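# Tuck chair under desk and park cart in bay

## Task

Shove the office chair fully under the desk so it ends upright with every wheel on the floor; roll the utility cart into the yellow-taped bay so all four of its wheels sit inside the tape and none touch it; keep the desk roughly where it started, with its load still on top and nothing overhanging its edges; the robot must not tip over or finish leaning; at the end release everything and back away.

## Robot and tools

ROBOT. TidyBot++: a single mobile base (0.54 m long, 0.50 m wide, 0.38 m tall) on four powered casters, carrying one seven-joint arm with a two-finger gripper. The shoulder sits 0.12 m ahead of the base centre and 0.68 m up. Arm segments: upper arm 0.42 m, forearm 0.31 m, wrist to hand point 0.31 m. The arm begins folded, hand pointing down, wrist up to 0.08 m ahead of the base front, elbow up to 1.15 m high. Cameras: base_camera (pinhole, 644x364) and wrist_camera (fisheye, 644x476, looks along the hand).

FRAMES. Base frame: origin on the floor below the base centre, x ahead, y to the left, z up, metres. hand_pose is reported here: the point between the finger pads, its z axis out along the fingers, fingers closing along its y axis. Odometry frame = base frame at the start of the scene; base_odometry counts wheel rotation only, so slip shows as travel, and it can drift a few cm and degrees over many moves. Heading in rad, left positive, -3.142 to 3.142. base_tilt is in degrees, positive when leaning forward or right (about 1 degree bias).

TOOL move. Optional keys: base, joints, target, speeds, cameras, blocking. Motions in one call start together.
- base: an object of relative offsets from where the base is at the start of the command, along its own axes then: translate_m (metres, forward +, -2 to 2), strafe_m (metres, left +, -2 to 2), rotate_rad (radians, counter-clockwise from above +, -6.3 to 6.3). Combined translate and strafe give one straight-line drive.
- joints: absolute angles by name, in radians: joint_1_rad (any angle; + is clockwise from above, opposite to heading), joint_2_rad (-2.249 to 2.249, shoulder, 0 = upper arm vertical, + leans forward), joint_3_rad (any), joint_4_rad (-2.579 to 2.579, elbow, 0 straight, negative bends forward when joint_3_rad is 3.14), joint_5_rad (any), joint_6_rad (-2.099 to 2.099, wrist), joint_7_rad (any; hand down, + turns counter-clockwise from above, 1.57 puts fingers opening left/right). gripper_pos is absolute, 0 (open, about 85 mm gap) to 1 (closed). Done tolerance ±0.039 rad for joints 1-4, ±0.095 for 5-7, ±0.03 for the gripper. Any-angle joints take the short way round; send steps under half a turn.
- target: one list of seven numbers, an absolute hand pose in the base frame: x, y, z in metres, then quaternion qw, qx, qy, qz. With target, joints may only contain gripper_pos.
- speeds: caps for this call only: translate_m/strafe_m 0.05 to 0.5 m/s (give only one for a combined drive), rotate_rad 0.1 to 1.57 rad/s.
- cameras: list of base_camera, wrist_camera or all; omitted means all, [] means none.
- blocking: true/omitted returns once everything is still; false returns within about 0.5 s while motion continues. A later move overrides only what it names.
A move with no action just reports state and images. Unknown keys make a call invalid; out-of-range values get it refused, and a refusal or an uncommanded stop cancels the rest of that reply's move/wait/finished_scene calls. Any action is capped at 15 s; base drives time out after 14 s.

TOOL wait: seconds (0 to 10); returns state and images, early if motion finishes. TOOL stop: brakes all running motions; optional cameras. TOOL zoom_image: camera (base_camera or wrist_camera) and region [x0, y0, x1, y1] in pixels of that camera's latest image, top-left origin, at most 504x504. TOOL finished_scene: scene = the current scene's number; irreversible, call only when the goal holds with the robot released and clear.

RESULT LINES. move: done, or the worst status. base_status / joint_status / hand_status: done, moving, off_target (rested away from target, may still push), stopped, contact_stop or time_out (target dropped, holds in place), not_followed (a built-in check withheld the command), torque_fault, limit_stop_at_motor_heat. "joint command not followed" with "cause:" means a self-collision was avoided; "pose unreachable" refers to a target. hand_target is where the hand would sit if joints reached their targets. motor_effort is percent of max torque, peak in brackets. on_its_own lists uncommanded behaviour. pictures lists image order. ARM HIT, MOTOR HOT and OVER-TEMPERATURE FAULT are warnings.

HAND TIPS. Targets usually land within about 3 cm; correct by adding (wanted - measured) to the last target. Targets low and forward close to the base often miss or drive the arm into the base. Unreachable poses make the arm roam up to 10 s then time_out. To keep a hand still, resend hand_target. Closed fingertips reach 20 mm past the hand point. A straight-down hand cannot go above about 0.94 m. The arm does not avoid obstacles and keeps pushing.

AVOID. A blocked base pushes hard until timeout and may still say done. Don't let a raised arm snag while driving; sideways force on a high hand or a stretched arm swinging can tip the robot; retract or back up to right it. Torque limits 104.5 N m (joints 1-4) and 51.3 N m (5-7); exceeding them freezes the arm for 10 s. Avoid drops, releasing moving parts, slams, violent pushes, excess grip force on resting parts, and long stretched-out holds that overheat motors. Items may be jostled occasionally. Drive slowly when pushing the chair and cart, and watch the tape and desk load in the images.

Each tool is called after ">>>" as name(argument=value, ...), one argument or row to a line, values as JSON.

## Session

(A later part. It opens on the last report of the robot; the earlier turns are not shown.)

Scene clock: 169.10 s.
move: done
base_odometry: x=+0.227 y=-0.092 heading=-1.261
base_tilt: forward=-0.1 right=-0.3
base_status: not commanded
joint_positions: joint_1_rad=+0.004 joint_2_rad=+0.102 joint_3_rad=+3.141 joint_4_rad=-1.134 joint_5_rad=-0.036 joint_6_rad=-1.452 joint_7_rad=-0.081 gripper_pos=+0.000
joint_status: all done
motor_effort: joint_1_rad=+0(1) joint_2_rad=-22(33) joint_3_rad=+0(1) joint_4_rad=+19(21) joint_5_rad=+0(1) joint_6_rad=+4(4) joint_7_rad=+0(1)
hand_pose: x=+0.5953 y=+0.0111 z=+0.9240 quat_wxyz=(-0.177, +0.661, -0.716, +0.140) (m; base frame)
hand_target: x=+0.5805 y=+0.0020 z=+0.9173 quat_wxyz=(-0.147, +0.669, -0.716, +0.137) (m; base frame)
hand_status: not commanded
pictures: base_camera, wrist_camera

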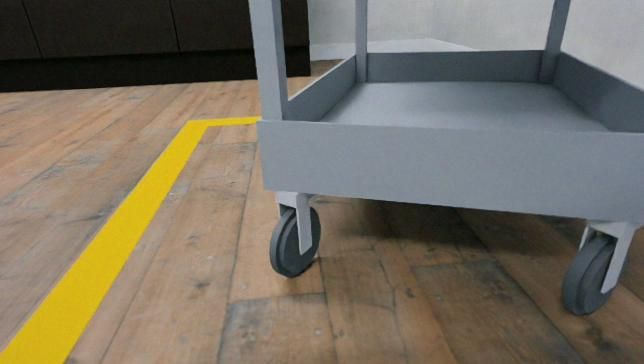

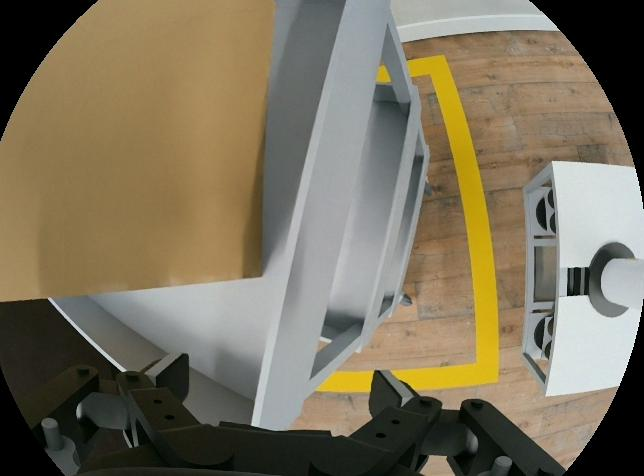

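>>> move(
  base={"translate_m":-0.25},
)

>>> move(
  base={"rotate_rad":1.261},
  joints={"joint_1_rad":0,"joint_2_rad":-0.385,"joint_3_rad":3.14,"joint_4_rad":-2.513,"joint_5_rad":0,"joint_6_rad":-0.1,"joint_7_rad":1.57},
  cameras=["base_camera"],
)

>>> move(
  base={"translate_m":1.4,"strafe_m":-0.42},
  cameras=["base_camera"],
)

>>> move(
  base={"translate_m":0.75,"strafe_m":0.4},
  cameras=["base_camera"],
)

>>> move(
  base={"rotate_rad":2.95},
)

Scene clock: 180.93 s.
move: done
base_odometry: x=+0.151 y=+0.146 heading=-1.260
base_tilt: forward=-0.2 right=-0.3
base_status: done
joint_positions: joint_1_rad=+0.004 joint_2_rad=+0.098 joint_3_rad=+3.141 joint_4_rad=-1.134 joint_5_rad=-0.036 joint_6_rad=-1.455 joint_7_rad=-0.081 gripper_pos=+0.000
joint_status: not commanded
motor_effort: joint_1_rad=+0(1) joint_2_rad=-23(27) joint_3_rad=+0(1) joint_4_rad=+19(20) joint_5_rad=-1(1) joint_6_rad=+3(5) joint_7_rad=+0(1)
hand_pose: x=+0.5935 y=+0.0111 z=+0.9254 quat_wxyz=(-0.177, +0.661, -0.716, +0.140) (m; base frame)
hand_target: x=+0.5805 y=+0.0020 z=+0.9173 quat_wxyz=(-0.147, +0.669, -0.716, +0.137) (m; base frame)
hand_status: not commanded
pictures: base_camera, wrist_camera

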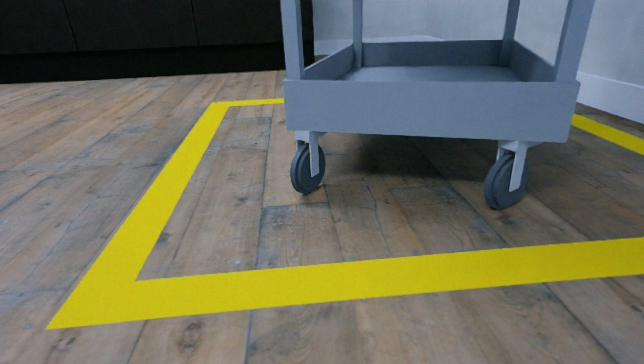

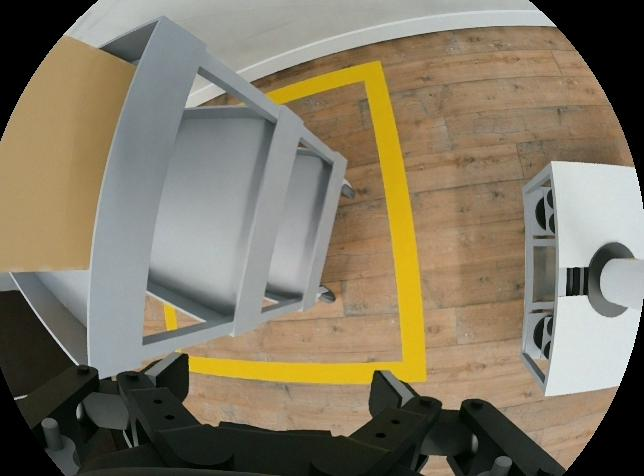

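Scene clock: 183.93 s.
move: done
base_odometry: x=+0.151 y=+0.146 heading=+0.000
base_tilt: forward=-0.2 right=-0.3
base_status: done
joint_positions: joint_1_rad=-0.004 joint_2_rad=-0.361 joint_3_rad=+3.137 joint_4_rad=-2.498 joint_5_rad=-0.035 joint_6_rad=-0.143 joint_7_rad=+1.498 gripper_pos=+0.000
joint_status: all done
motor_effort: joint_1_rad=+0(3) joint_2_rad=-6(24) joint_3_rad=+0(3) joint_4_rad=+19(21) joint_5_rad=-1(2) joint_6_rad=+7(8) joint_7_rad=-1(2)
hand_pose: x=+0.4719 y=+0.0060 z=+0.7043 quat_wxyz=(-0.026, +0.907, -0.044, +0.417) (m; base frame)
hand_target: x=+0.4742 y=+0.0019 z=+0.7153 quat_wxyz=(+0.000, +0.897, +0.000, +0.441) (m; base frame)
hand_status: not commanded
pictures: base_camera

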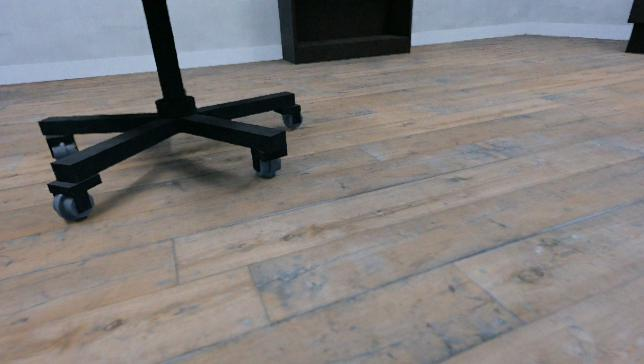

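Scene clock: 188.10 s.
move: done
base_odometry: x=+1.551 y=-0.274 heading=+0.001
base_tilt: forward=-0.1 right=-0.3
base_status: done
joint_positions: joint_1_rad=-0.004 joint_2_rad=-0.369 joint_3_rad=+3.137 joint_4_rad=-2.500 joint_5_rad=-0.035 joint_6_rad=-0.138 joint_7_rad=+1.499 gripper_pos=+0.000
joint_status: not commanded
motor_effort: joint_1_rad=+0(0) joint_2_rad=-5(7) joint_3_rad=+0(1) joint_4_rad=+19(21) joint_5_rad=+0(1) joint_6_rad=+7(7) joint_7_rad=+0(1)
hand_pose: x=+0.4718 y=+0.0060 z=+0.7071 quat_wxyz=(-0.026, +0.905, -0.043, +0.422) (m; base frame)
hand_target: x=+0.4742 y=+0.0019 z=+0.7153 quat_wxyz=(+0.000, +0.897, +0.000, +0.441) (m; base frame)
hand_status: not commanded
pictures: base_camera

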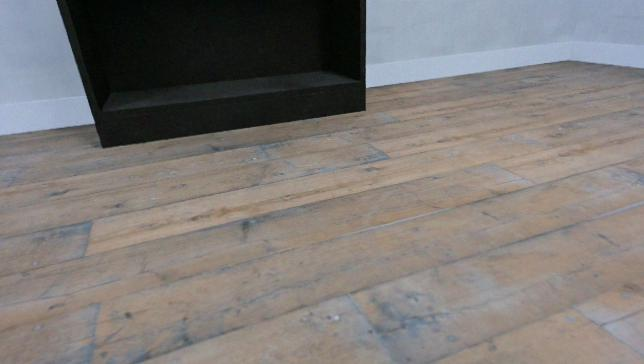

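Scene clock: 190.97 s.
move: done
base_odometry: x=+2.301 y=+0.126 heading=+0.000
base_tilt: forward=-0.2 right=-0.3
base_status: done
joint_positions: joint_1_rad=-0.004 joint_2_rad=-0.372 joint_3_rad=+3.137 joint_4_rad=-2.502 joint_5_rad=-0.035 joint_6_rad=-0.137 joint_7_rad=+1.500 gripper_pos=+0.000
joint_status: not commanded
motor_effort: joint_1_rad=+0(0) joint_2_rad=-5(7) joint_3_rad=+1(1) joint_4_rad=+19(20) joint_5_rad=-1(1) joint_6_rad=+7(7) joint_7_rad=-1(1)
hand_pose: x=+0.4714 y=+0.0060 z=+0.7076 quat_wxyz=(-0.026, +0.905, -0.043, +0.423) (m; base frame)
hand_target: x=+0.4742 y=+0.0019 z=+0.7153 quat_wxyz=(+0.000, +0.897, +0.000, +0.441) (m; base frame)
hand_status: not commanded
pictures: base_camera

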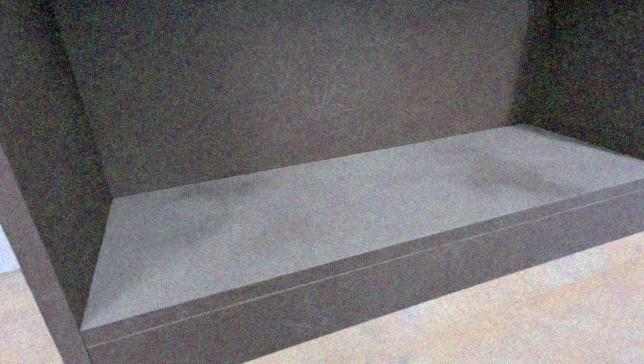

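Scene clock: 194.13 s.
move: done
base_odometry: x=+2.301 y=+0.126 heading=+2.950
base_tilt: forward=-0.2 right=-0.3
base_status: done
joint_positions: joint_1_rad=-0.004 joint_2_rad=-0.372 joint_3_rad=+3.137 joint_4_rad=-2.502 joint_5_rad=-0.035 joint_6_rad=-0.137 joint_7_rad=+1.500 gripper_pos=+0.000
joint_status: not commanded
motor_effort: joint_1_rad=+0(1) joint_2_rad=-5(7) joint_3_rad=+1(1) joint_4_rad=+19(20) joint_5_rad=+0(1) joint_6_rad=+7(7) joint_7_rad=+0(1)
hand_pose: x=+0.4715 y=+0.0060 z=+0.7077 quat_wxyz=(-0.026, +0.905, -0.043, +0.423) (m; base frame)
hand_target: x=+0.4742 y=+0.0019 z=+0.7153 quat_wxyz=(+0.000, +0.897, +0.000, +0.441) (m; base frame)
hand_status: not commanded
pictures: base_camera, wrist_camera

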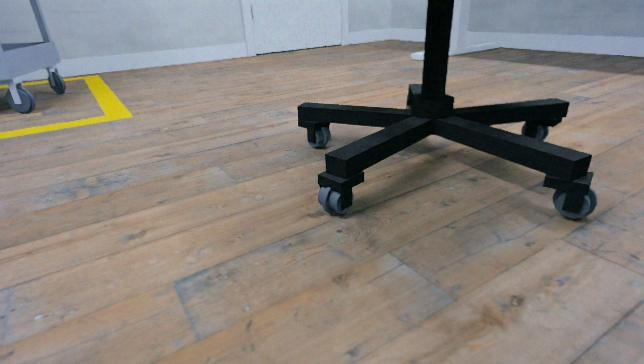

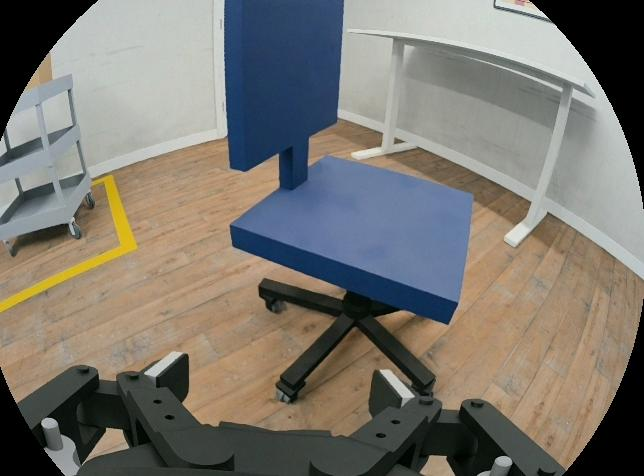

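>>> move(
  base={"strafe_m":-0.27},
  cameras=[],
)

>>> move(
  base={"translate_m":0.75},
  speeds={"translate_m":0.25},
)

Scene clock: 207.07 s.
move: done
base_odometry: x=+2.352 y=+0.392 heading=+2.950
base_tilt: forward=-0.2 right=-0.3
base_status: done
joint_positions: joint_1_rad=-0.004 joint_2_rad=-0.372 joint_3_rad=+3.137 joint_4_rad=-2.502 joint_5_rad=-0.035 joint_6_rad=-0.137 joint_7_rad=+1.500 gripper_pos=+0.000
joint_status: not commanded
motor_effort: joint_1_rad=+0(1) joint_2_rad=-5(6) joint_3_rad=+0(2) joint_4_rad=+19(20) joint_5_rad=-1(1) joint_6_rad=+7(7) joint_7_rad=+0(1)
hand_pose: x=+0.4715 y=+0.0059 z=+0.7077 quat_wxyz=(-0.026, +0.905, -0.043, +0.423) (m; base frame)
hand_target: x=+0.4742 y=+0.0019 z=+0.7153 quat_wxyz=(+0.000, +0.897, +0.000, +0.441) (m; base frame)
hand_status: not commanded
pictures: none
No camera images: "cameras" was empty.

Scene clock: 210.90 s.
move: done
base_odometry: x=+1.616 y=+0.534 heading=+2.950
base_tilt: forward=-0.1 right=-0.3
base_status: done
joint_positions: joint_1_rad=-0.004 joint_2_rad=-0.375 joint_3_rad=+3.137 joint_4_rad=-2.502 joint_5_rad=-0.035 joint_6_rad=-0.136 joint_7_rad=+1.500 gripper_pos=+0.000
joint_status: not commanded
motor_effort: joint_1_rad=+0(1) joint_2_rad=-5(11) joint_3_rad=+1(3) joint_4_rad=+19(21) joint_5_rad=+0(1) joint_6_rad=+7(7) joint_7_rad=+0(1)
hand_pose: x=+0.4714 y=+0.0058 z=+0.7086 quat_wxyz=(-0.026, +0.904, -0.043, +0.425) (m; base frame)
hand_target: x=+0.4742 y=+0.0019 z=+0.7153 quat_wxyz=(+0.000, +0.897, +0.000, +0.441) (m; base frame)
hand_status: not commanded
pictures: base_camera, wrist_camera

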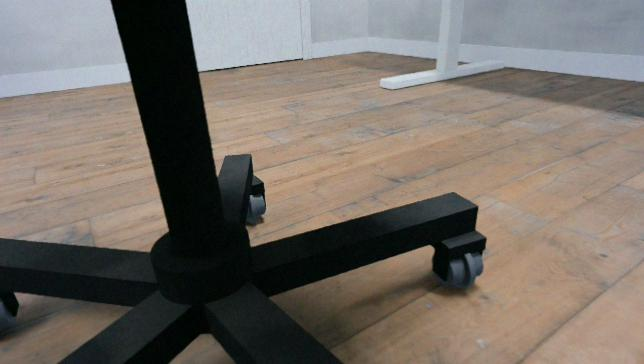

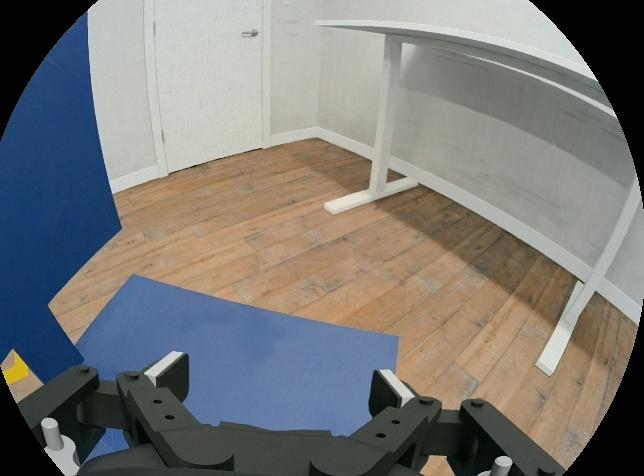

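>>> move(
  base={"translate_m":-0.25},
  cameras=[],
)

>>> move(
  base={"strafe_m":0.6},
  cameras=[],
)

>>> move(
  base={"rotate_rad":-0.91},
  cameras=[],
)

>>> move(
  base={"strafe_m":0.38},
)

Scene clock: 223.57 s.
move: done
base_odometry: x=+1.861 y=+0.487 heading=+2.949
base_tilt: forward=-0.1 right=-0.3
base_status: done
joint_positions: joint_1_rad=-0.004 joint_2_rad=-0.382 joint_3_rad=+3.137 joint_4_rad=-2.506 joint_5_rad=-0.035 joint_6_rad=-0.135 joint_7_rad=+1.500 gripper_pos=+0.000
joint_status: not commanded
motor_effort: joint_1_rad=+0(1) joint_2_rad=-5(8) joint_3_rad=+0(2) joint_4_rad=+20(21) joint_5_rad=+0(1) joint_6_rad=+7(8) joint_7_rad=+0(1)
hand_pose: x=+0.4699 y=+0.0058 z=+0.7093 quat_wxyz=(-0.026, +0.903, -0.043, +0.426) (m; base frame)
hand_target: x=+0.4742 y=+0.0019 z=+0.7153 quat_wxyz=(+0.000, +0.897, +0.000, +0.441) (m; base frame)
hand_status: not commanded
pictures: none
No camera images: "cameras" was empty.

Scene clock: 226.10 s.
move: done
base_odometry: x=+1.747 y=-0.102 heading=+2.950
base_tilt: forward=-0.2 right=-0.3
base_status: done
joint_positions: joint_1_rad=-0.004 joint_2_rad=-0.382 joint_3_rad=+3.137 joint_4_rad=-2.506 joint_5_rad=-0.035 joint_6_rad=-0.135 joint_7_rad=+1.500 gripper_pos=+0.000
joint_status: not commanded
motor_effort: joint_1_rad=+0(1) joint_2_rad=-5(6) joint_3_rad=+0(2) joint_4_rad=+20(20) joint_5_rad=+0(1) joint_6_rad=+6(7) joint_7_rad=+1(1)
hand_pose: x=+0.4699 y=+0.0057 z=+0.7093 quat_wxyz=(-0.026, +0.903, -0.043, +0.426) (m; base frame)
hand_target: x=+0.4742 y=+0.0019 z=+0.7153 quat_wxyz=(+0.000, +0.897, +0.000, +0.441) (m; base frame)
hand_status: not commanded
pictures: none
No camera images: "cameras" was empty.

Scene clock: 227.93 s.
move: done
base_odometry: x=+1.747 y=-0.102 heading=+2.041
base_tilt: forward=-0.2 right=-0.3
base_status: done
joint_positions: joint_1_rad=-0.004 joint_2_rad=-0.382 joint_3_rad=+3.137 joint_4_rad=-2.506 joint_5_rad=-0.035 joint_6_rad=-0.135 joint_7_rad=+1.500 gripper_pos=+0.000
joint_status: not commanded
motor_effort: joint_1_rad=+0(1) joint_2_rad=-5(6) joint_3_rad=+1(1) joint_4_rad=+19(20) joint_5_rad=+0(1) joint_6_rad=+6(7) joint_7_rad=+0(1)
hand_pose: x=+0.4699 y=+0.0057 z=+0.7093 quat_wxyz=(-0.026, +0.903, -0.043, +0.426) (m; base frame)
hand_target: x=+0.4742 y=+0.0019 z=+0.7153 quat_wxyz=(+0.000, +0.897, +0.000, +0.441) (m; base frame)
hand_status: not commanded
pictures: none
No camera images: "cameras" was empty.

Scene clock: 229.93 s.
move: done
base_odometry: x=+1.408 y=-0.274 heading=+2.040
base_tilt: forward=-0.1 right=-0.4
base_status: done
joint_positions: joint_1_rad=-0.004 joint_2_rad=-0.382 joint_3_rad=+3.137 joint_4_rad=-2.506 joint_5_rad=-0.035 joint_6_rad=-0.135 joint_7_rad=+1.500 gripper_pos=+0.000
joint_status: not commanded
motor_effort: joint_1_rad=+0(1) joint_2_rad=-5(6) joint_3_rad=+0(3) joint_4_rad=+19(20) joint_5_rad=+0(1) joint_6_rad=+7(7) joint_7_rad=+0(1)
hand_pose: x=+0.4699 y=+0.0057 z=+0.7093 quat_wxyz=(-0.026, +0.903, -0.043, +0.426) (m; base frame)
hand_target: x=+0.4742 y=+0.0019 z=+0.7153 quat_wxyz=(+0.000, +0.897, +0.000, +0.441) (m; base frame)
hand_status: not commanded
pictures: base_camera, wrist_camera

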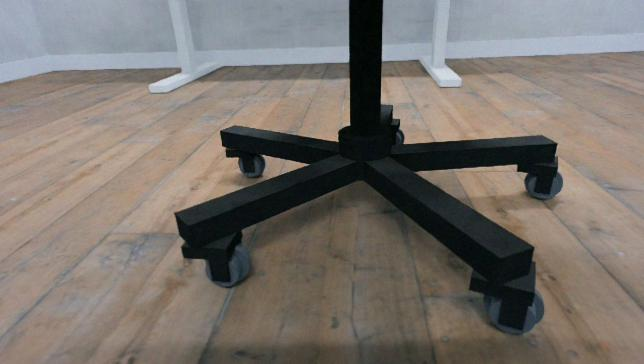

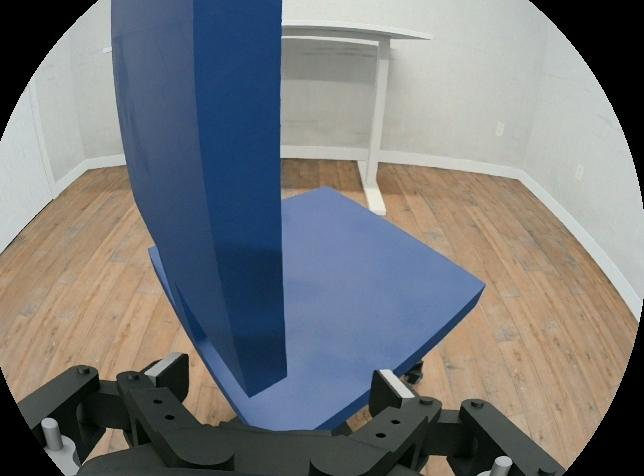

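>>> move(
  base={"strafe_m":-0.1},
  joints={"joint_2_rad":-0.65,"joint_6_rad":-1.15},
  cameras=[],
)

>>> move(
  base={"translate_m":0.9},
  speeds={"translate_m":0.25},
)

Scene clock: 245.47 s.
move: done
base_odometry: x=+1.497 y=-0.229 heading=+2.040
base_tilt: forward=-0.2 right=-0.3
base_status: done
joint_positions: joint_1_rad=-0.004 joint_2_rad=-0.633 joint_3_rad=+3.137 joint_4_rad=-2.506 joint_5_rad=-0.035 joint_6_rad=-1.097 joint_7_rad=+1.500 gripper_pos=+0.000
joint_status: all done
motor_effort: joint_1_rad=+0(1) joint_2_rad=+5(6) joint_3_rad=+1(2) joint_4_rad=+18(20) joint_5_rad=+0(1) joint_6_rad=+2(7) joint_7_rad=+0(1)
hand_pose: x=+0.2233 y=+0.0118 z=+0.6208 quat_wxyz=(-0.018, +0.995, -0.038, +0.085) (m; base frame)
hand_target: x=+0.2053 y=+0.0014 z=+0.6175 quat_wxyz=(+0.000, +0.998, +0.000, +0.064) (m; base frame)
hand_status: not commanded
pictures: none
No camera images: "cameras" was empty.

Scene clock: 249.87 s.
move: done
base_odometry: x=+1.090 y=+0.574 heading=+2.040
base_tilt: forward=-0.2 right=-0.3
base_status: done
joint_positions: joint_1_rad=-0.004 joint_2_rad=-0.638 joint_3_rad=+3.137 joint_4_rad=-2.506 joint_5_rad=-0.035 joint_6_rad=-1.105 joint_7_rad=+1.500 gripper_pos=+0.000
joint_status: not commanded
motor_effort: joint_1_rad=+0(1) joint_2_rad=+4(10) joint_3_rad=+1(2) joint_4_rad=+18(19) joint_5_rad=+0(1) joint_6_rad=+1(3) joint_7_rad=+0(1)
hand_pose: x=+0.2211 y=+0.0116 z=+0.6209 quat_wxyz=(-0.018, +0.996, -0.038, +0.083) (m; base frame)
hand_target: x=+0.2053 y=+0.0014 z=+0.6175 quat_wxyz=(+0.000, +0.998, +0.000, +0.064) (m; base frame)
hand_status: not commanded
pictures: base_camera, wrist_camera

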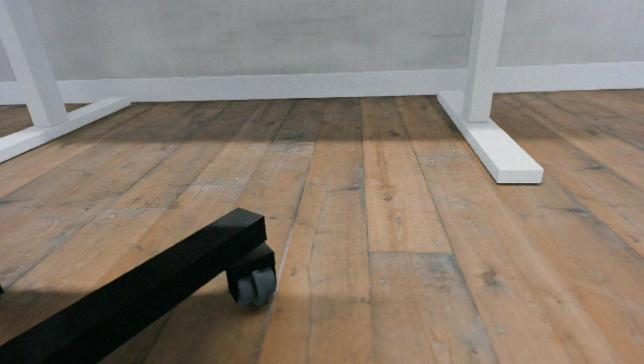

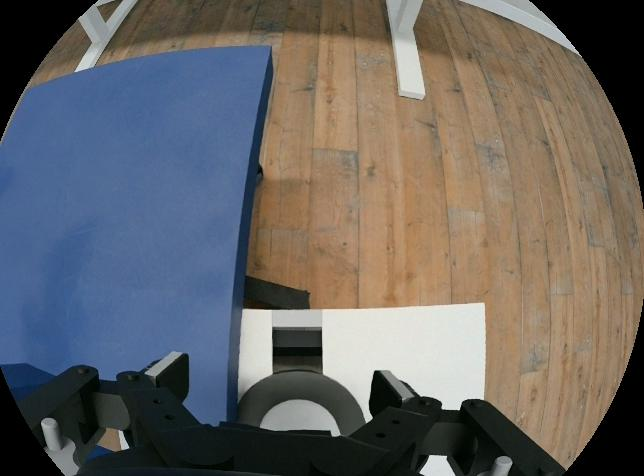

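>>> move(
  base={"translate_m":-0.5},
)

Scene clock: 254.47 s.
move: done
base_odometry: x=+1.316 y=+0.127 heading=+2.039
base_tilt: forward=-0.2 right=-0.3
base_status: done
joint_positions: joint_1_rad=-0.004 joint_2_rad=-0.646 joint_3_rad=+3.137 joint_4_rad=-2.507 joint_5_rad=-0.035 joint_6_rad=-1.110 joint_7_rad=+1.500 gripper_pos=+0.000
joint_status: not commanded
motor_effort: joint_1_rad=+0(1) joint_2_rad=+5(7) joint_3_rad=+1(2) joint_4_rad=+18(20) joint_5_rad=+0(1) joint_6_rad=+2(3) joint_7_rad=+0(1)
hand_pose: x=+0.2198 y=+0.0116 z=+0.6212 quat_wxyz=(-0.018, +0.996, -0.038, +0.084) (m; base frame)
hand_target: x=+0.2053 y=+0.0014 z=+0.6175 quat_wxyz=(+0.000, +0.998, +0.000, +0.064) (m; base frame)
hand_status: not commanded
pictures: base_camera, wrist_camera

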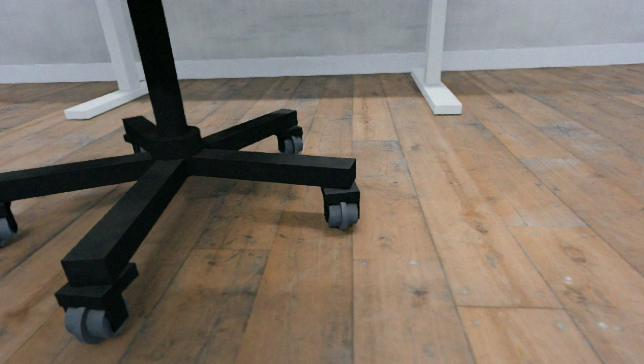

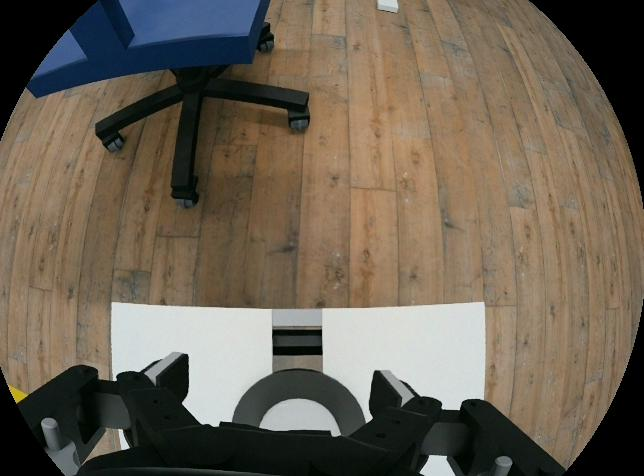

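>>> move(
  base={"rotate_rad":-0.16},
  cameras=[],
)

>>> move(
  base={"strafe_m":0.46},
  cameras=["base_camera"],
)

>>> move(
  base={"translate_m":0.6},
  speeds={"translate_m":0.2},
)

Scene clock: 262.50 s.
move: done
base_odometry: x=+1.316 y=+0.127 heading=+1.879
base_tilt: forward=-0.2 right=-0.3
base_status: done
joint_positions: joint_1_rad=-0.004 joint_2_rad=-0.646 joint_3_rad=+3.137 joint_4_rad=-2.507 joint_5_rad=-0.035 joint_6_rad=-1.110 joint_7_rad=+1.500 gripper_pos=+0.000
joint_status: not commanded
motor_effort: joint_1_rad=+0(0) joint_2_rad=+5(6) joint_3_rad=+1(1) joint_4_rad=+18(19) joint_5_rad=+0(1) joint_6_rad=+1(2) joint_7_rad=+0(1)
hand_pose: x=+0.2198 y=+0.0116 z=+0.6212 quat_wxyz=(-0.018, +0.996, -0.038, +0.084) (m; base frame)
hand_target: x=+0.2053 y=+0.0014 z=+0.6175 quat_wxyz=(+0.000, +0.998, +0.000, +0.064) (m; base frame)
hand_status: not commanded
pictures: none
No camera images: "cameras" was empty.

Scene clock: 264.73 s.
move: done
base_odometry: x=+0.877 y=-0.012 heading=+1.878
base_tilt: forward=-0.2 right=-0.3
base_status: done
joint_positions: joint_1_rad=-0.004 joint_2_rad=-0.646 joint_3_rad=+3.137 joint_4_rad=-2.507 joint_5_rad=-0.035 joint_6_rad=-1.110 joint_7_rad=+1.500 gripper_pos=+0.000
joint_status: not commanded
motor_effort: joint_1_rad=+0(1) joint_2_rad=+5(8) joint_3_rad=+1(1) joint_4_rad=+18(19) joint_5_rad=+0(1) joint_6_rad=+1(2) joint_7_rad=+0(1)
hand_pose: x=+0.2198 y=+0.0116 z=+0.6212 quat_wxyz=(-0.018, +0.996, -0.038, +0.084) (m; base frame)
hand_target: x=+0.2053 y=+0.0014 z=+0.6175 quat_wxyz=(+0.000, +0.998, +0.000, +0.064) (m; base frame)
hand_status: not commanded
pictures: base_camera

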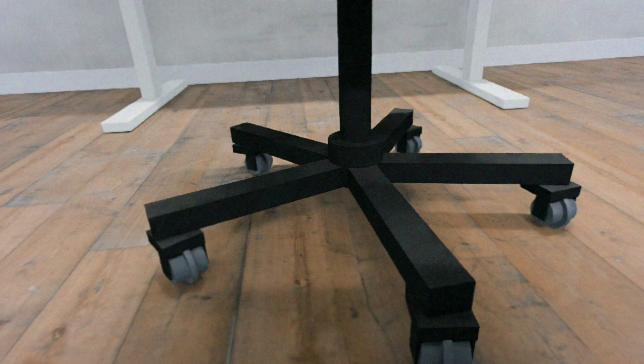

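Scene clock: 268.47 s.
move: done
base_odometry: x=+0.696 y=+0.560 heading=+1.878
base_tilt: forward=-0.2 right=-0.3
base_status: done
joint_positions: joint_1_rad=-0.004 joint_2_rad=-0.646 joint_3_rad=+3.137 joint_4_rad=-2.507 joint_5_rad=-0.034 joint_6_rad=-1.111 joint_7_rad=+1.500 gripper_pos=+0.000
joint_status: not commanded
motor_effort: joint_1_rad=+0(0) joint_2_rad=+6(10) joint_3_rad=+1(1) joint_4_rad=+17(20) joint_5_rad=-1(1) joint_6_rad=+2(4) joint_7_rad=-1(1)
hand_pose: x=+0.2193 y=+0.0115 z=+0.6211 quat_wxyz=(-0.018, +0.996, -0.038, +0.084) (m; base frame)
hand_target: x=+0.2053 y=+0.0014 z=+0.6175 quat_wxyz=(+0.000, +0.998, +0.000, +0.064) (m; base frame)
hand_status: not commanded
pictures: base_camera, wrist_camera

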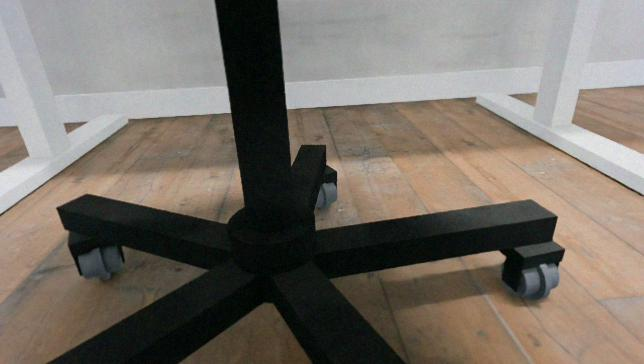

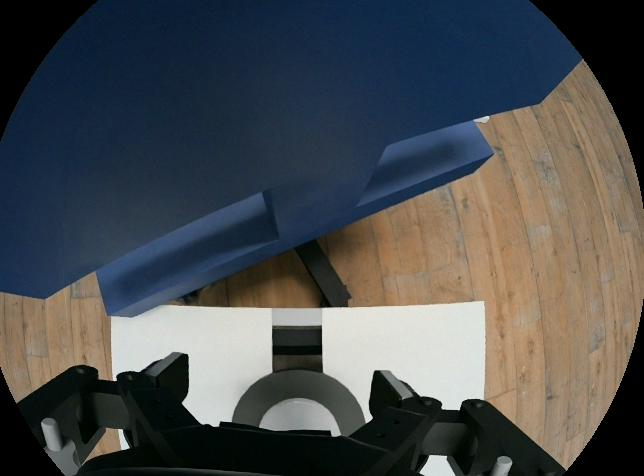

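>>> move(
  base={"translate_m":0.3},
  speeds={"translate_m":0.15},
)

Scene clock: 277.43 s.
move: done
base_odometry: x=+0.605 y=+0.846 heading=+1.878
base_tilt: forward=-0.2 right=-0.3
base_status: done
joint_positions: joint_1_rad=-0.004 joint_2_rad=-0.646 joint_3_rad=+3.137 joint_4_rad=-2.507 joint_5_rad=-0.034 joint_6_rad=-1.112 joint_7_rad=+1.500 gripper_pos=+0.000
joint_status: not commanded
motor_effort: joint_1_rad=+0(1) joint_2_rad=+4(9) joint_3_rad=+1(1) joint_4_rad=+18(19) joint_5_rad=+0(1) joint_6_rad=+1(2) joint_7_rad=+0(1)
hand_pose: x=+0.2193 y=+0.0115 z=+0.6211 quat_wxyz=(-0.018, +0.996, -0.038, +0.084) (m; base frame)
hand_target: x=+0.2053 y=+0.0014 z=+0.6175 quat_wxyz=(+0.000, +0.998, +0.000, +0.064) (m; base frame)
hand_status: not commanded
pictures: base_camera, wrist_camera

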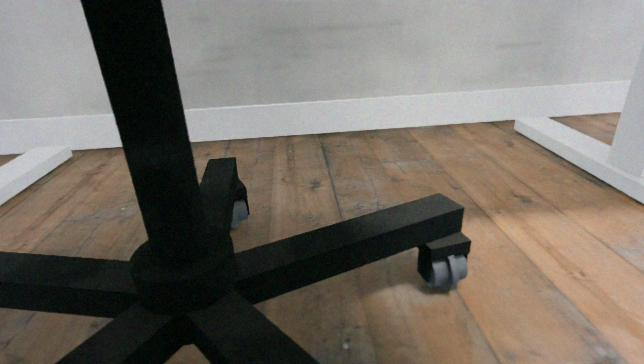

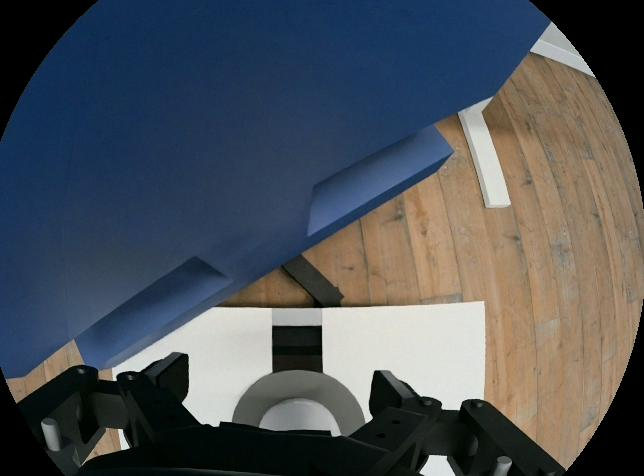

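>>> move(
  base={"translate_m":-0.2},
  cameras=[],
)

>>> move(
  base={"strafe_m":0.33},
  cameras=[],
)

>>> move(
  base={"rotate_rad":-0.15},
)

>>> move(
  base={"translate_m":0.28},
  speeds={"translate_m":0.15},
)

Scene clock: 284.00 s.
move: done
base_odometry: x=+0.665 y=+0.655 heading=+1.878
base_tilt: forward=-0.2 right=-0.3
base_status: done
joint_positions: joint_1_rad=-0.004 joint_2_rad=-0.647 joint_3_rad=+3.137 joint_4_rad=-2.507 joint_5_rad=-0.034 joint_6_rad=-1.112 joint_7_rad=+1.500 gripper_pos=+0.000
joint_status: not commanded
motor_effort: joint_1_rad=+0(1) joint_2_rad=+6(8) joint_3_rad=+1(1) joint_4_rad=+18(19) joint_5_rad=+0(2) joint_6_rad=+2(3) joint_7_rad=+0(1)
hand_pose: x=+0.2192 y=+0.0115 z=+0.6211 quat_wxyz=(-0.018, +0.996, -0.038, +0.084) (m; base frame)
hand_target: x=+0.2053 y=+0.0014 z=+0.6175 quat_wxyz=(+0.000, +0.998, +0.000, +0.064) (m; base frame)
hand_status: not commanded
pictures: none
No camera images: "cameras" was empty.

Scene clock: 285.93 s.
move: done
base_odometry: x=+0.351 y=+0.555 heading=+1.879
base_tilt: forward=-0.2 right=-0.3
base_status: done
joint_positions: joint_1_rad=-0.004 joint_2_rad=-0.647 joint_3_rad=+3.137 joint_4_rad=-2.507 joint_5_rad=-0.034 joint_6_rad=-1.112 joint_7_rad=+1.500 gripper_pos=+0.000
joint_status: not commanded
motor_effort: joint_1_rad=+0(1) joint_2_rad=+5(6) joint_3_rad=+1(2) joint_4_rad=+18(19) joint_5_rad=+0(1) joint_6_rad=+1(2) joint_7_rad=+0(1)
hand_pose: x=+0.2192 y=+0.0115 z=+0.6211 quat_wxyz=(-0.018, +0.996, -0.038, +0.084) (m; base frame)
hand_target: x=+0.2053 y=+0.0014 z=+0.6175 quat_wxyz=(+0.000, +0.998, +0.000, +0.064) (m; base frame)
hand_status: not commanded
pictures: none
No camera images: "cameras" was empty.

Scene clock: 286.83 s.
move: done
base_odometry: x=+0.351 y=+0.555 heading=+1.728
base_tilt: forward=-0.2 right=-0.3
base_status: done
joint_positions: joint_1_rad=-0.004 joint_2_rad=-0.647 joint_3_rad=+3.137 joint_4_rad=-2.507 joint_5_rad=-0.034 joint_6_rad=-1.112 joint_7_rad=+1.500 gripper_pos=+0.000
joint_status: not commanded
motor_effort: joint_1_rad=+0(1) joint_2_rad=+5(6) joint_3_rad=+1(1) joint_4_rad=+18(19) joint_5_rad=-1(1) joint_6_rad=+1(2) joint_7_rad=+1(1)
hand_pose: x=+0.2192 y=+0.0115 z=+0.6211 quat_wxyz=(-0.018, +0.996, -0.038, +0.084) (m; base frame)
hand_target: x=+0.2053 y=+0.0014 z=+0.6175 quat_wxyz=(+0.000, +0.998, +0.000, +0.064) (m; base frame)
hand_status: not commanded
pictures: base_camera, wrist_camera

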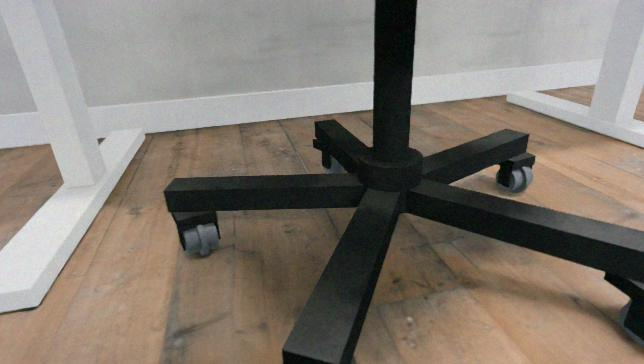

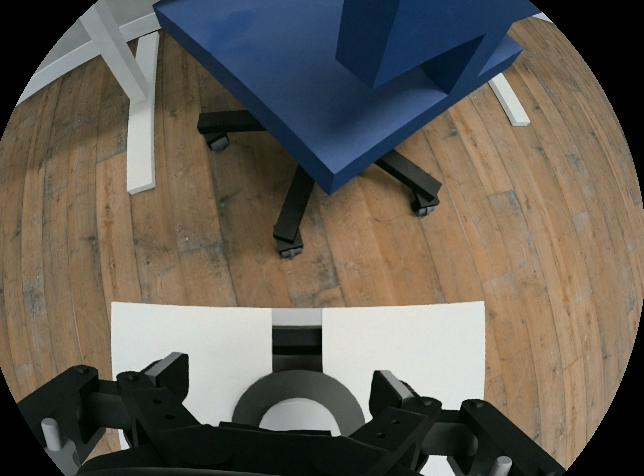

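Scene clock: 289.37 s.
move: done
base_odometry: x=+0.307 y=+0.832 heading=+1.728
base_tilt: forward=-0.2 right=-0.3
base_status: done
joint_positions: joint_1_rad=-0.011 joint_2_rad=-0.652 joint_3_rad=+3.126 joint_4_rad=-2.511 joint_5_rad=-0.032 joint_6_rad=-1.145 joint_7_rad=+1.514 gripper_pos=+0.000
joint_status: not commanded
motor_effort: joint_1_rad=+0(6) joint_2_rad=+6(11) joint_3_rad=+1(10) joint_4_rad=+17(22) joint_5_rad=+0(9) joint_6_rad=+1(9) joint_7_rad=-1(4)
hand_pose: x=+0.2075 y=+0.0119 z=+0.6187 quat_wxyz=(-0.013, +0.997, -0.022, +0.068) (m; base frame)
hand_target: x=+0.2053 y=+0.0014 z=+0.6175 quat_wxyz=(+0.000, +0.998, +0.000, +0.064) (m; base frame)
hand_status: not commanded
pictures: base_camera, wrist_camera

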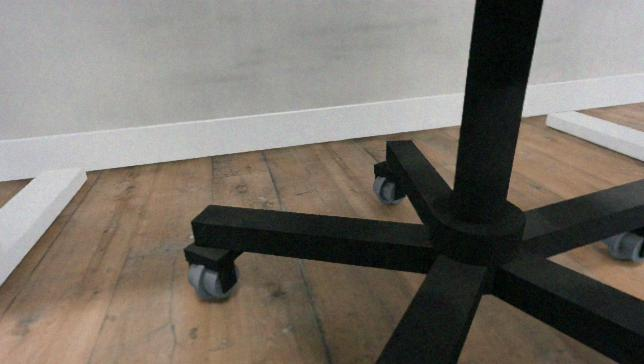

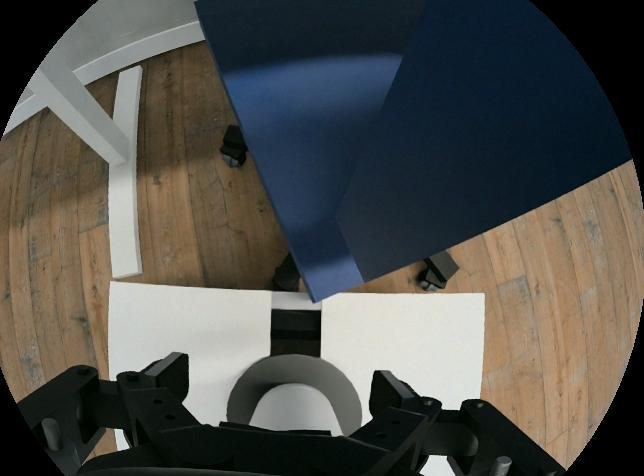

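>>> move(
  base={"translate_m":-0.15},
  cameras=[],
)

>>> move(
  base={"rotate_rad":0.17},
  cameras=[],
)

>>> move(
  base={"strafe_m":-0.25},
  cameras=[],
)

>>> move(
  base={"translate_m":0.25},
  speeds={"translate_m":0.15},
)

Scene clock: 299.43 s.
move: done
base_odometry: x=+0.330 y=+0.683 heading=+1.728
base_tilt: forward=-0.2 right=-0.3
base_status: done
joint_positions: joint_1_rad=-0.011 joint_2_rad=-0.652 joint_3_rad=+3.126 joint_4_rad=-2.511 joint_5_rad=-0.032 joint_6_rad=-1.145 joint_7_rad=+1.514 gripper_pos=+0.000
joint_status: not commanded
motor_effort: joint_1_rad=+0(0) joint_2_rad=+6(7) joint_3_rad=+1(1) joint_4_rad=+18(19) joint_5_rad=+0(1) joint_6_rad=+1(2) joint_7_rad=+0(1)
hand_pose: x=+0.2075 y=+0.0119 z=+0.6187 quat_wxyz=(-0.013, +0.997, -0.022, +0.068) (m; base frame)
hand_target: x=+0.2053 y=+0.0014 z=+0.6175 quat_wxyz=(+0.000, +0.998, +0.000, +0.064) (m; base frame)
hand_status: not commanded
pictures: none
No camera images: "cameras" was empty.

Scene clock: 300.37 s.
move: done
base_odometry: x=+0.330 y=+0.683 heading=+1.898
base_tilt: forward=-0.2 right=-0.3
base_status: done
joint_positions: joint_1_rad=-0.011 joint_2_rad=-0.652 joint_3_rad=+3.126 joint_4_rad=-2.511 joint_5_rad=-0.032 joint_6_rad=-1.145 joint_7_rad=+1.514 gripper_pos=+0.000
joint_status: not commanded
motor_effort: joint_1_rad=+0(1) joint_2_rad=+5(6) joint_3_rad=+1(1) joint_4_rad=+18(18) joint_5_rad=+0(1) joint_6_rad=+1(2) joint_7_rad=+0(1)
hand_pose: x=+0.2075 y=+0.0119 z=+0.6187 quat_wxyz=(-0.013, +0.997, -0.022, +0.068) (m; base frame)
hand_target: x=+0.2053 y=+0.0014 z=+0.6175 quat_wxyz=(+0.000, +0.998, +0.000, +0.064) (m; base frame)
hand_status: not commanded
pictures: none
No camera images: "cameras" was empty.

Scene clock: 302.10 s.
move: done
base_odometry: x=+0.567 y=+0.764 heading=+1.899
base_tilt: forward=-0.2 right=-0.3
base_status: done
joint_positions: joint_1_rad=-0.011 joint_2_rad=-0.652 joint_3_rad=+3.127 joint_4_rad=-2.511 joint_5_rad=-0.032 joint_6_rad=-1.145 joint_7_rad=+1.514 gripper_pos=+0.000
joint_status: not commanded
motor_effort: joint_1_rad=+0(1) joint_2_rad=+5(7) joint_3_rad=+1(2) joint_4_rad=+18(19) joint_5_rad=-1(1) joint_6_rad=+1(2) joint_7_rad=+0(1)
hand_pose: x=+0.2075 y=+0.0119 z=+0.6187 quat_wxyz=(-0.013, +0.997, -0.022, +0.068) (m; base frame)
hand_target: x=+0.2053 y=+0.0014 z=+0.6175 quat_wxyz=(+0.000, +0.998, +0.000, +0.064) (m; base frame)
hand_status: not commanded
pictures: none
No camera images: "cameras" was empty.

Scene clock: 304.37 s.
move: done
base_odometry: x=+0.486 y=+1.000 heading=+1.899
base_tilt: forward=-0.2 right=-0.3
base_status: done
joint_positions: joint_1_rad=-0.010 joint_2_rad=-0.656 joint_3_rad=+3.127 joint_4_rad=-2.526 joint_5_rad=-0.031 joint_6_rad=-1.169 joint_7_rad=+1.515 gripper_pos=+0.000
joint_status: not commanded
motor_effort: joint_1_rad=+0(1) joint_2_rad=+7(13) joint_3_rad=+1(1) joint_4_rad=+20(24) joint_5_rad=-1(2) joint_6_rad=+4(12) joint_7_rad=-1(2)
hand_pose: x=+0.1945 y=+0.0114 z=+0.6130 quat_wxyz=(-0.012, +0.998, -0.022, +0.051) (m; base frame)
hand_target: x=+0.2053 y=+0.0014 z=+0.6175 quat_wxyz=(+0.000, +0.998, +0.000, +0.064) (m; base frame)
hand_status: not commanded
pictures: base_camera, wrist_camera

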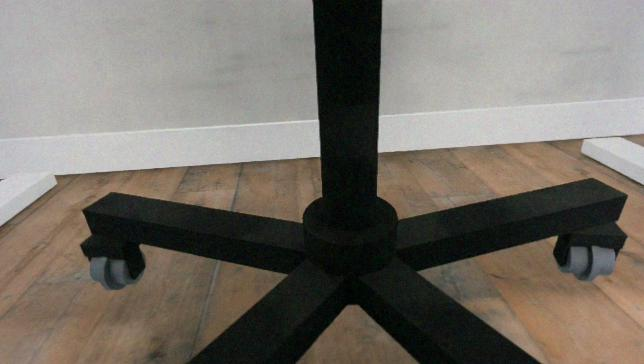

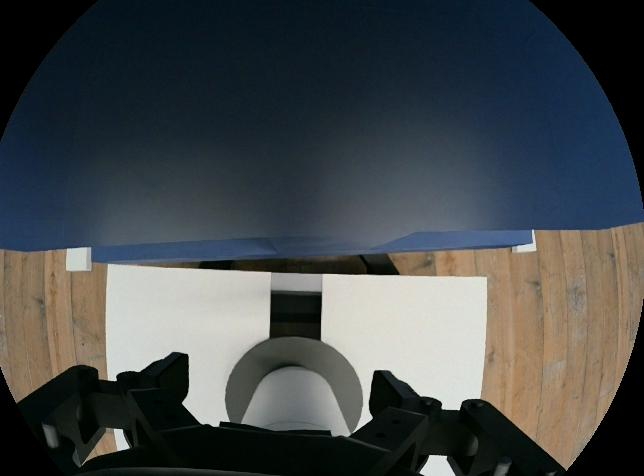

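>>> move(
  base={"translate_m":0.08},
  speeds={"translate_m":0.1},
  cameras=["base_camera"],
)

>>> move(
  base={"translate_m":-0.8},
  cameras=[],
)

>>> move(
  joints={"joint_2_rad":-0.385,"joint_6_rad":0.4},
)

Scene clock: 314.37 s.
move: time_out
base_odometry: x=+0.462 y=+1.071 heading=+1.891
base_tilt: forward=-0.2 right=-0.3
base_status: translate_m time_out (by the wheels' count: +0.075 of +0.080)
joint_positions: joint_1_rad=+0.000 joint_2_rad=-0.676 joint_3_rad=+3.132 joint_4_rad=-2.532 joint_5_rad=-0.023 joint_6_rad=-1.184 joint_7_rad=+1.534 gripper_pos=+0.000
joint_status: not commanded
motor_effort: joint_1_rad=+1(5) joint_2_rad=+8(16) joint_3_rad=+1(6) joint_4_rad=+21(27) joint_5_rad=+0(5) joint_6_rad=+5(13) joint_7_rad=-1(8)
hand_pose: x=+0.1887 y=+0.0080 z=+0.6118 quat_wxyz=(-0.009, +0.999, -0.018, +0.050) (m; base frame)
hand_target: x=+0.2053 y=+0.0014 z=+0.6175 quat_wxyz=(+0.000, +0.998, +0.000, +0.064) (m; base frame)
hand_status: not commanded
pictures: base_camera
ARM HIT: the arm struck itself hard.

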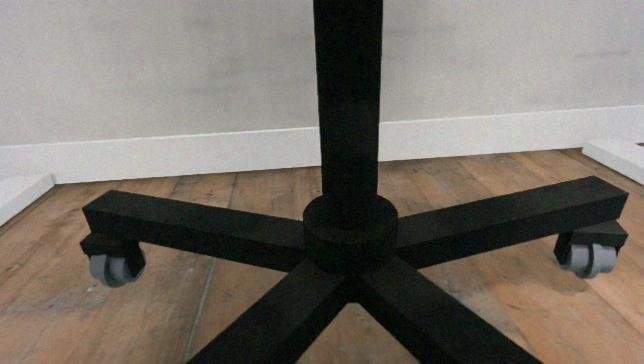

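not run: a stop that you did not command came earlier in this reply.

not run: a stop that you did not command came earlier in this reply.

>>> move(
  base={"translate_m":-0.8},
  cameras=[],
)

>>> move(
  joints={"joint_2_rad":-0.385,"joint_6_rad":0.4},
)

Scene clock: 319.30 s.
move: done
base_odometry: x=+0.713 y=+0.311 heading=+1.891
base_tilt: forward=-0.2 right=-0.3
base_status: done
joint_positions: joint_1_rad=+0.000 joint_2_rad=-0.663 joint_3_rad=+3.132 joint_4_rad=-2.507 joint_5_rad=-0.023 joint_6_rad=-1.165 joint_7_rad=+1.534 gripper_pos=+0.000
joint_status: not commanded
motor_effort: joint_1_rad=+0(1) joint_2_rad=+5(9) joint_3_rad=+1(2) joint_4_rad=+18(22) joint_5_rad=+0(1) joint_6_rad=+1(6) joint_7_rad=-1(1)
hand_pose: x=+0.2039 y=+0.0081 z=+0.6201 quat_wxyz=(-0.009, +0.998, -0.018, +0.066) (m; base frame)
hand_target: x=+0.2053 y=+0.0014 z=+0.6175 quat_wxyz=(+0.000, +0.998, +0.000, +0.064) (m; base frame)
hand_status: not commanded
pictures: none
No camera images: "cameras" was empty.

Scene clock: 321.47 s.
move: done
base_odometry: x=+0.713 y=+0.311 heading=+1.891
base_tilt: forward=-0.2 right=-0.3
base_status: not commanded
joint_positions: joint_1_rad=+0.000 joint_2_rad=-0.405 joint_3_rad=+3.132 joint_4_rad=-2.506 joint_5_rad=-0.023 joint_6_rad=+0.359 joint_7_rad=+1.534 gripper_pos=+0.000
joint_status: all done
motor_effort: joint_1_rad=+0(0) joint_2_rad=-5(8) joint_3_rad=+1(1) joint_4_rad=+21(21) joint_5_rad=+0(1) joint_6_rad=+9(9) joint_7_rad=+0(1)
hand_pose: x=+0.5310 y=+0.0032 z=+0.8563 quat_wxyz=(-0.017, +0.765, -0.020, +0.644) (m; base frame)
hand_target: x=+0.5352 y=+0.0021 z=+0.8568 quat_wxyz=(-0.001, +0.760, +0.000, +0.649) (m; base frame)
hand_status: not commanded
pictures: base_camera, wrist_camera

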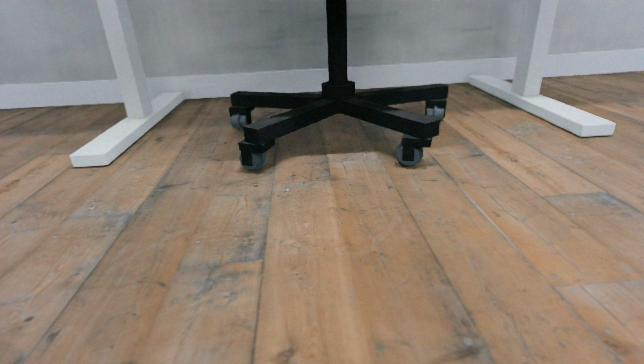

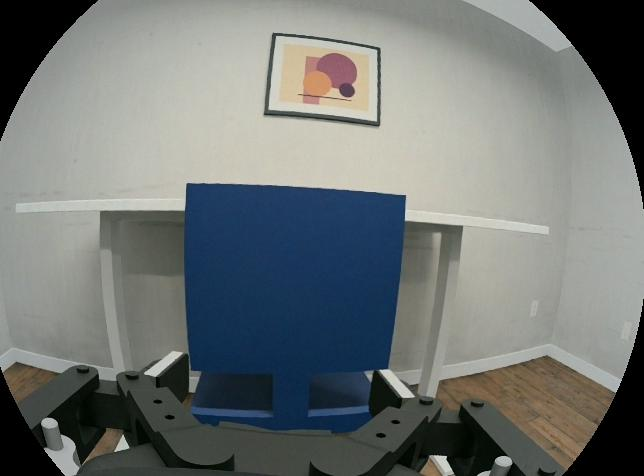

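>>> zoom_image(
  camera="wrist_camera",
  region=[80, 150, 480, 300],
)

>>> move(
  base={"strafe_m":-0.9},
  joints={"joint_6_rad":0.5},
  cameras=[],
)

>>> move(
  base={"rotate_rad":0.85},
)

Scaled by 1.260.

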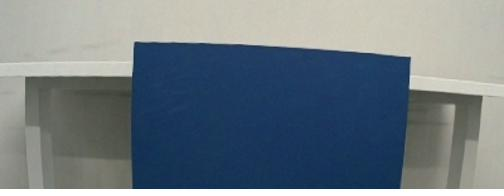

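Scene clock: 333.73 s.
move: done
base_odometry: x=+1.568 y=+0.595 heading=+1.891
base_tilt: forward=-0.2 right=-0.3
base_status: done
joint_positions: joint_1_rad=+0.000 joint_2_rad=-0.403 joint_3_rad=+3.132 joint_4_rad=-2.504 joint_5_rad=-0.023 joint_6_rad=+0.477 joint_7_rad=+1.534 gripper_pos=+0.000
joint_status: all done
motor_effort: joint_1_rad=+0(1) joint_2_rad=-6(7) joint_3_rad=+0(3) joint_4_rad=+21(23) joint_5_rad=+0(1) joint_6_rad=+8(9) joint_7_rad=+0(1)
hand_pose: x=+0.5359 y=+0.0026 z=+0.8929 quat_wxyz=(-0.017, +0.726, -0.020, +0.688) (m; base frame)
hand_target: x=+0.5386 y=+0.0021 z=+0.8877 quat_wxyz=(-0.001, +0.727, +0.000, +0.687) (m; base frame)
hand_status: not commanded
pictures: none
No camera images: "cameras" was empty.

Scene clock: 335.50 s.
move: done
base_odometry: x=+1.568 y=+0.595 heading=+2.740
base_tilt: forward=-0.1 right=-0.3
base_status: done
joint_positions: joint_1_rad=+0.000 joint_2_rad=-0.402 joint_3_rad=+3.132 joint_4_rad=-2.504 joint_5_rad=-0.023 joint_6_rad=+0.477 joint_7_rad=+1.534 gripper_pos=+0.000
joint_status: not commanded
motor_effort: joint_1_rad=+0(1) joint_2_rad=-6(7) joint_3_rad=+1(2) joint_4_rad=+20(22) joint_5_rad=+0(1) joint_6_rad=+9(9) joint_7_rad=+0(1)
hand_pose: x=+0.5360 y=+0.0026 z=+0.8928 quat_wxyz=(-0.018, +0.726, -0.020, +0.687) (m; base frame)
hand_target: x=+0.5386 y=+0.0021 z=+0.8877 quat_wxyz=(-0.001, +0.727, +0.000, +0.687) (m; base frame)
hand_status: not commanded
pictures: base_camera, wrist_camera

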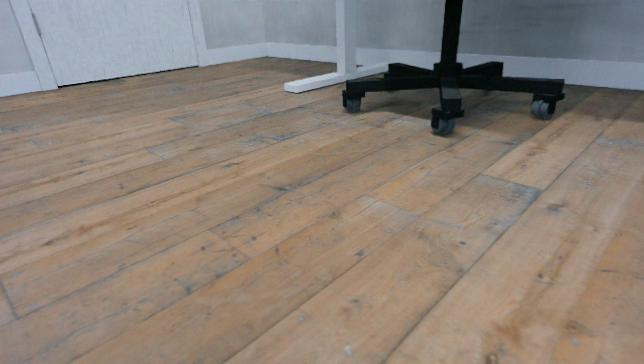

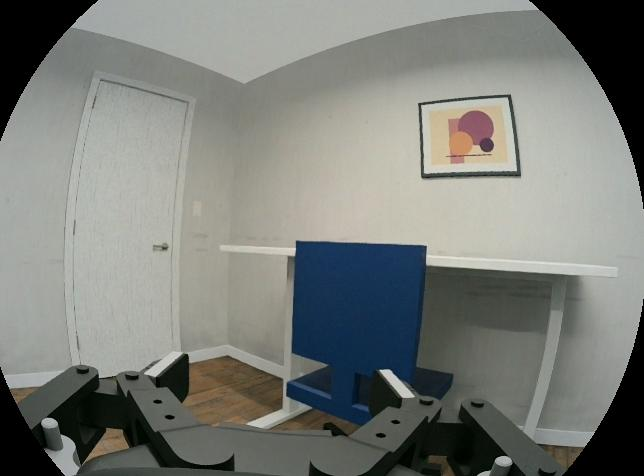

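>>> move(
  base={"rotate_rad":1.36},
  joints={"joint_6_rad":0.1},
)

Scene clock: 342.53 s.
move: done
base_odometry: x=+1.568 y=+0.594 heading=-2.184
base_tilt: forward=-0.1 right=-0.3
base_status: done
joint_positions: joint_1_rad=+0.000 joint_2_rad=-0.398 joint_3_rad=+3.132 joint_4_rad=-2.508 joint_5_rad=-0.023 joint_6_rad=+0.138 joint_7_rad=+1.534 gripper_pos=+0.000
joint_status: all done
motor_effort: joint_1_rad=+0(1) joint_2_rad=-5(7) joint_3_rad=+0(2) joint_4_rad=+20(23) joint_5_rad=-1(1) joint_6_rad=+8(10) joint_7_rad=-1(1)
hand_pose: x=+0.5122 y=+0.0041 z=+0.7866 quat_wxyz=(-0.016, +0.834, -0.021, +0.552) (m; base frame)
hand_target: x=+0.5071 y=+0.0020 z=+0.7681 quat_wxyz=(+0.000, +0.849, +0.000, +0.528) (m; base frame)
hand_status: not commanded
pictures: base_camera, wrist_camera

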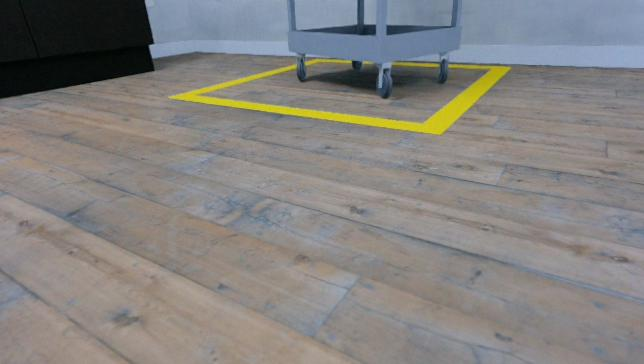

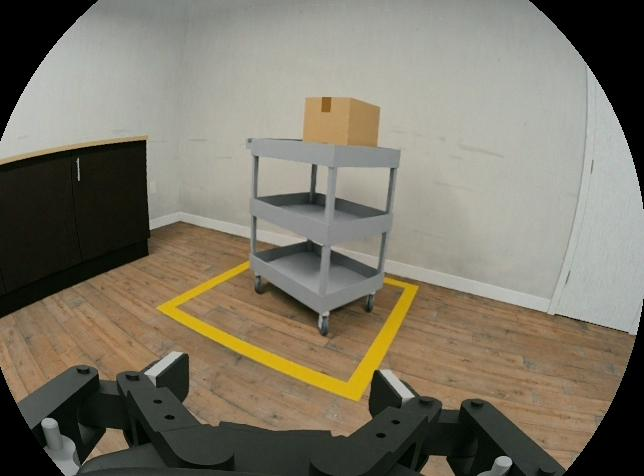

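>>> zoom_image(
  camera="base_camera",
  region=[240, 20, 520, 150],
)

Scaled by 1.800.

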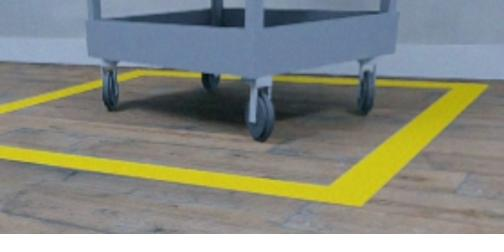

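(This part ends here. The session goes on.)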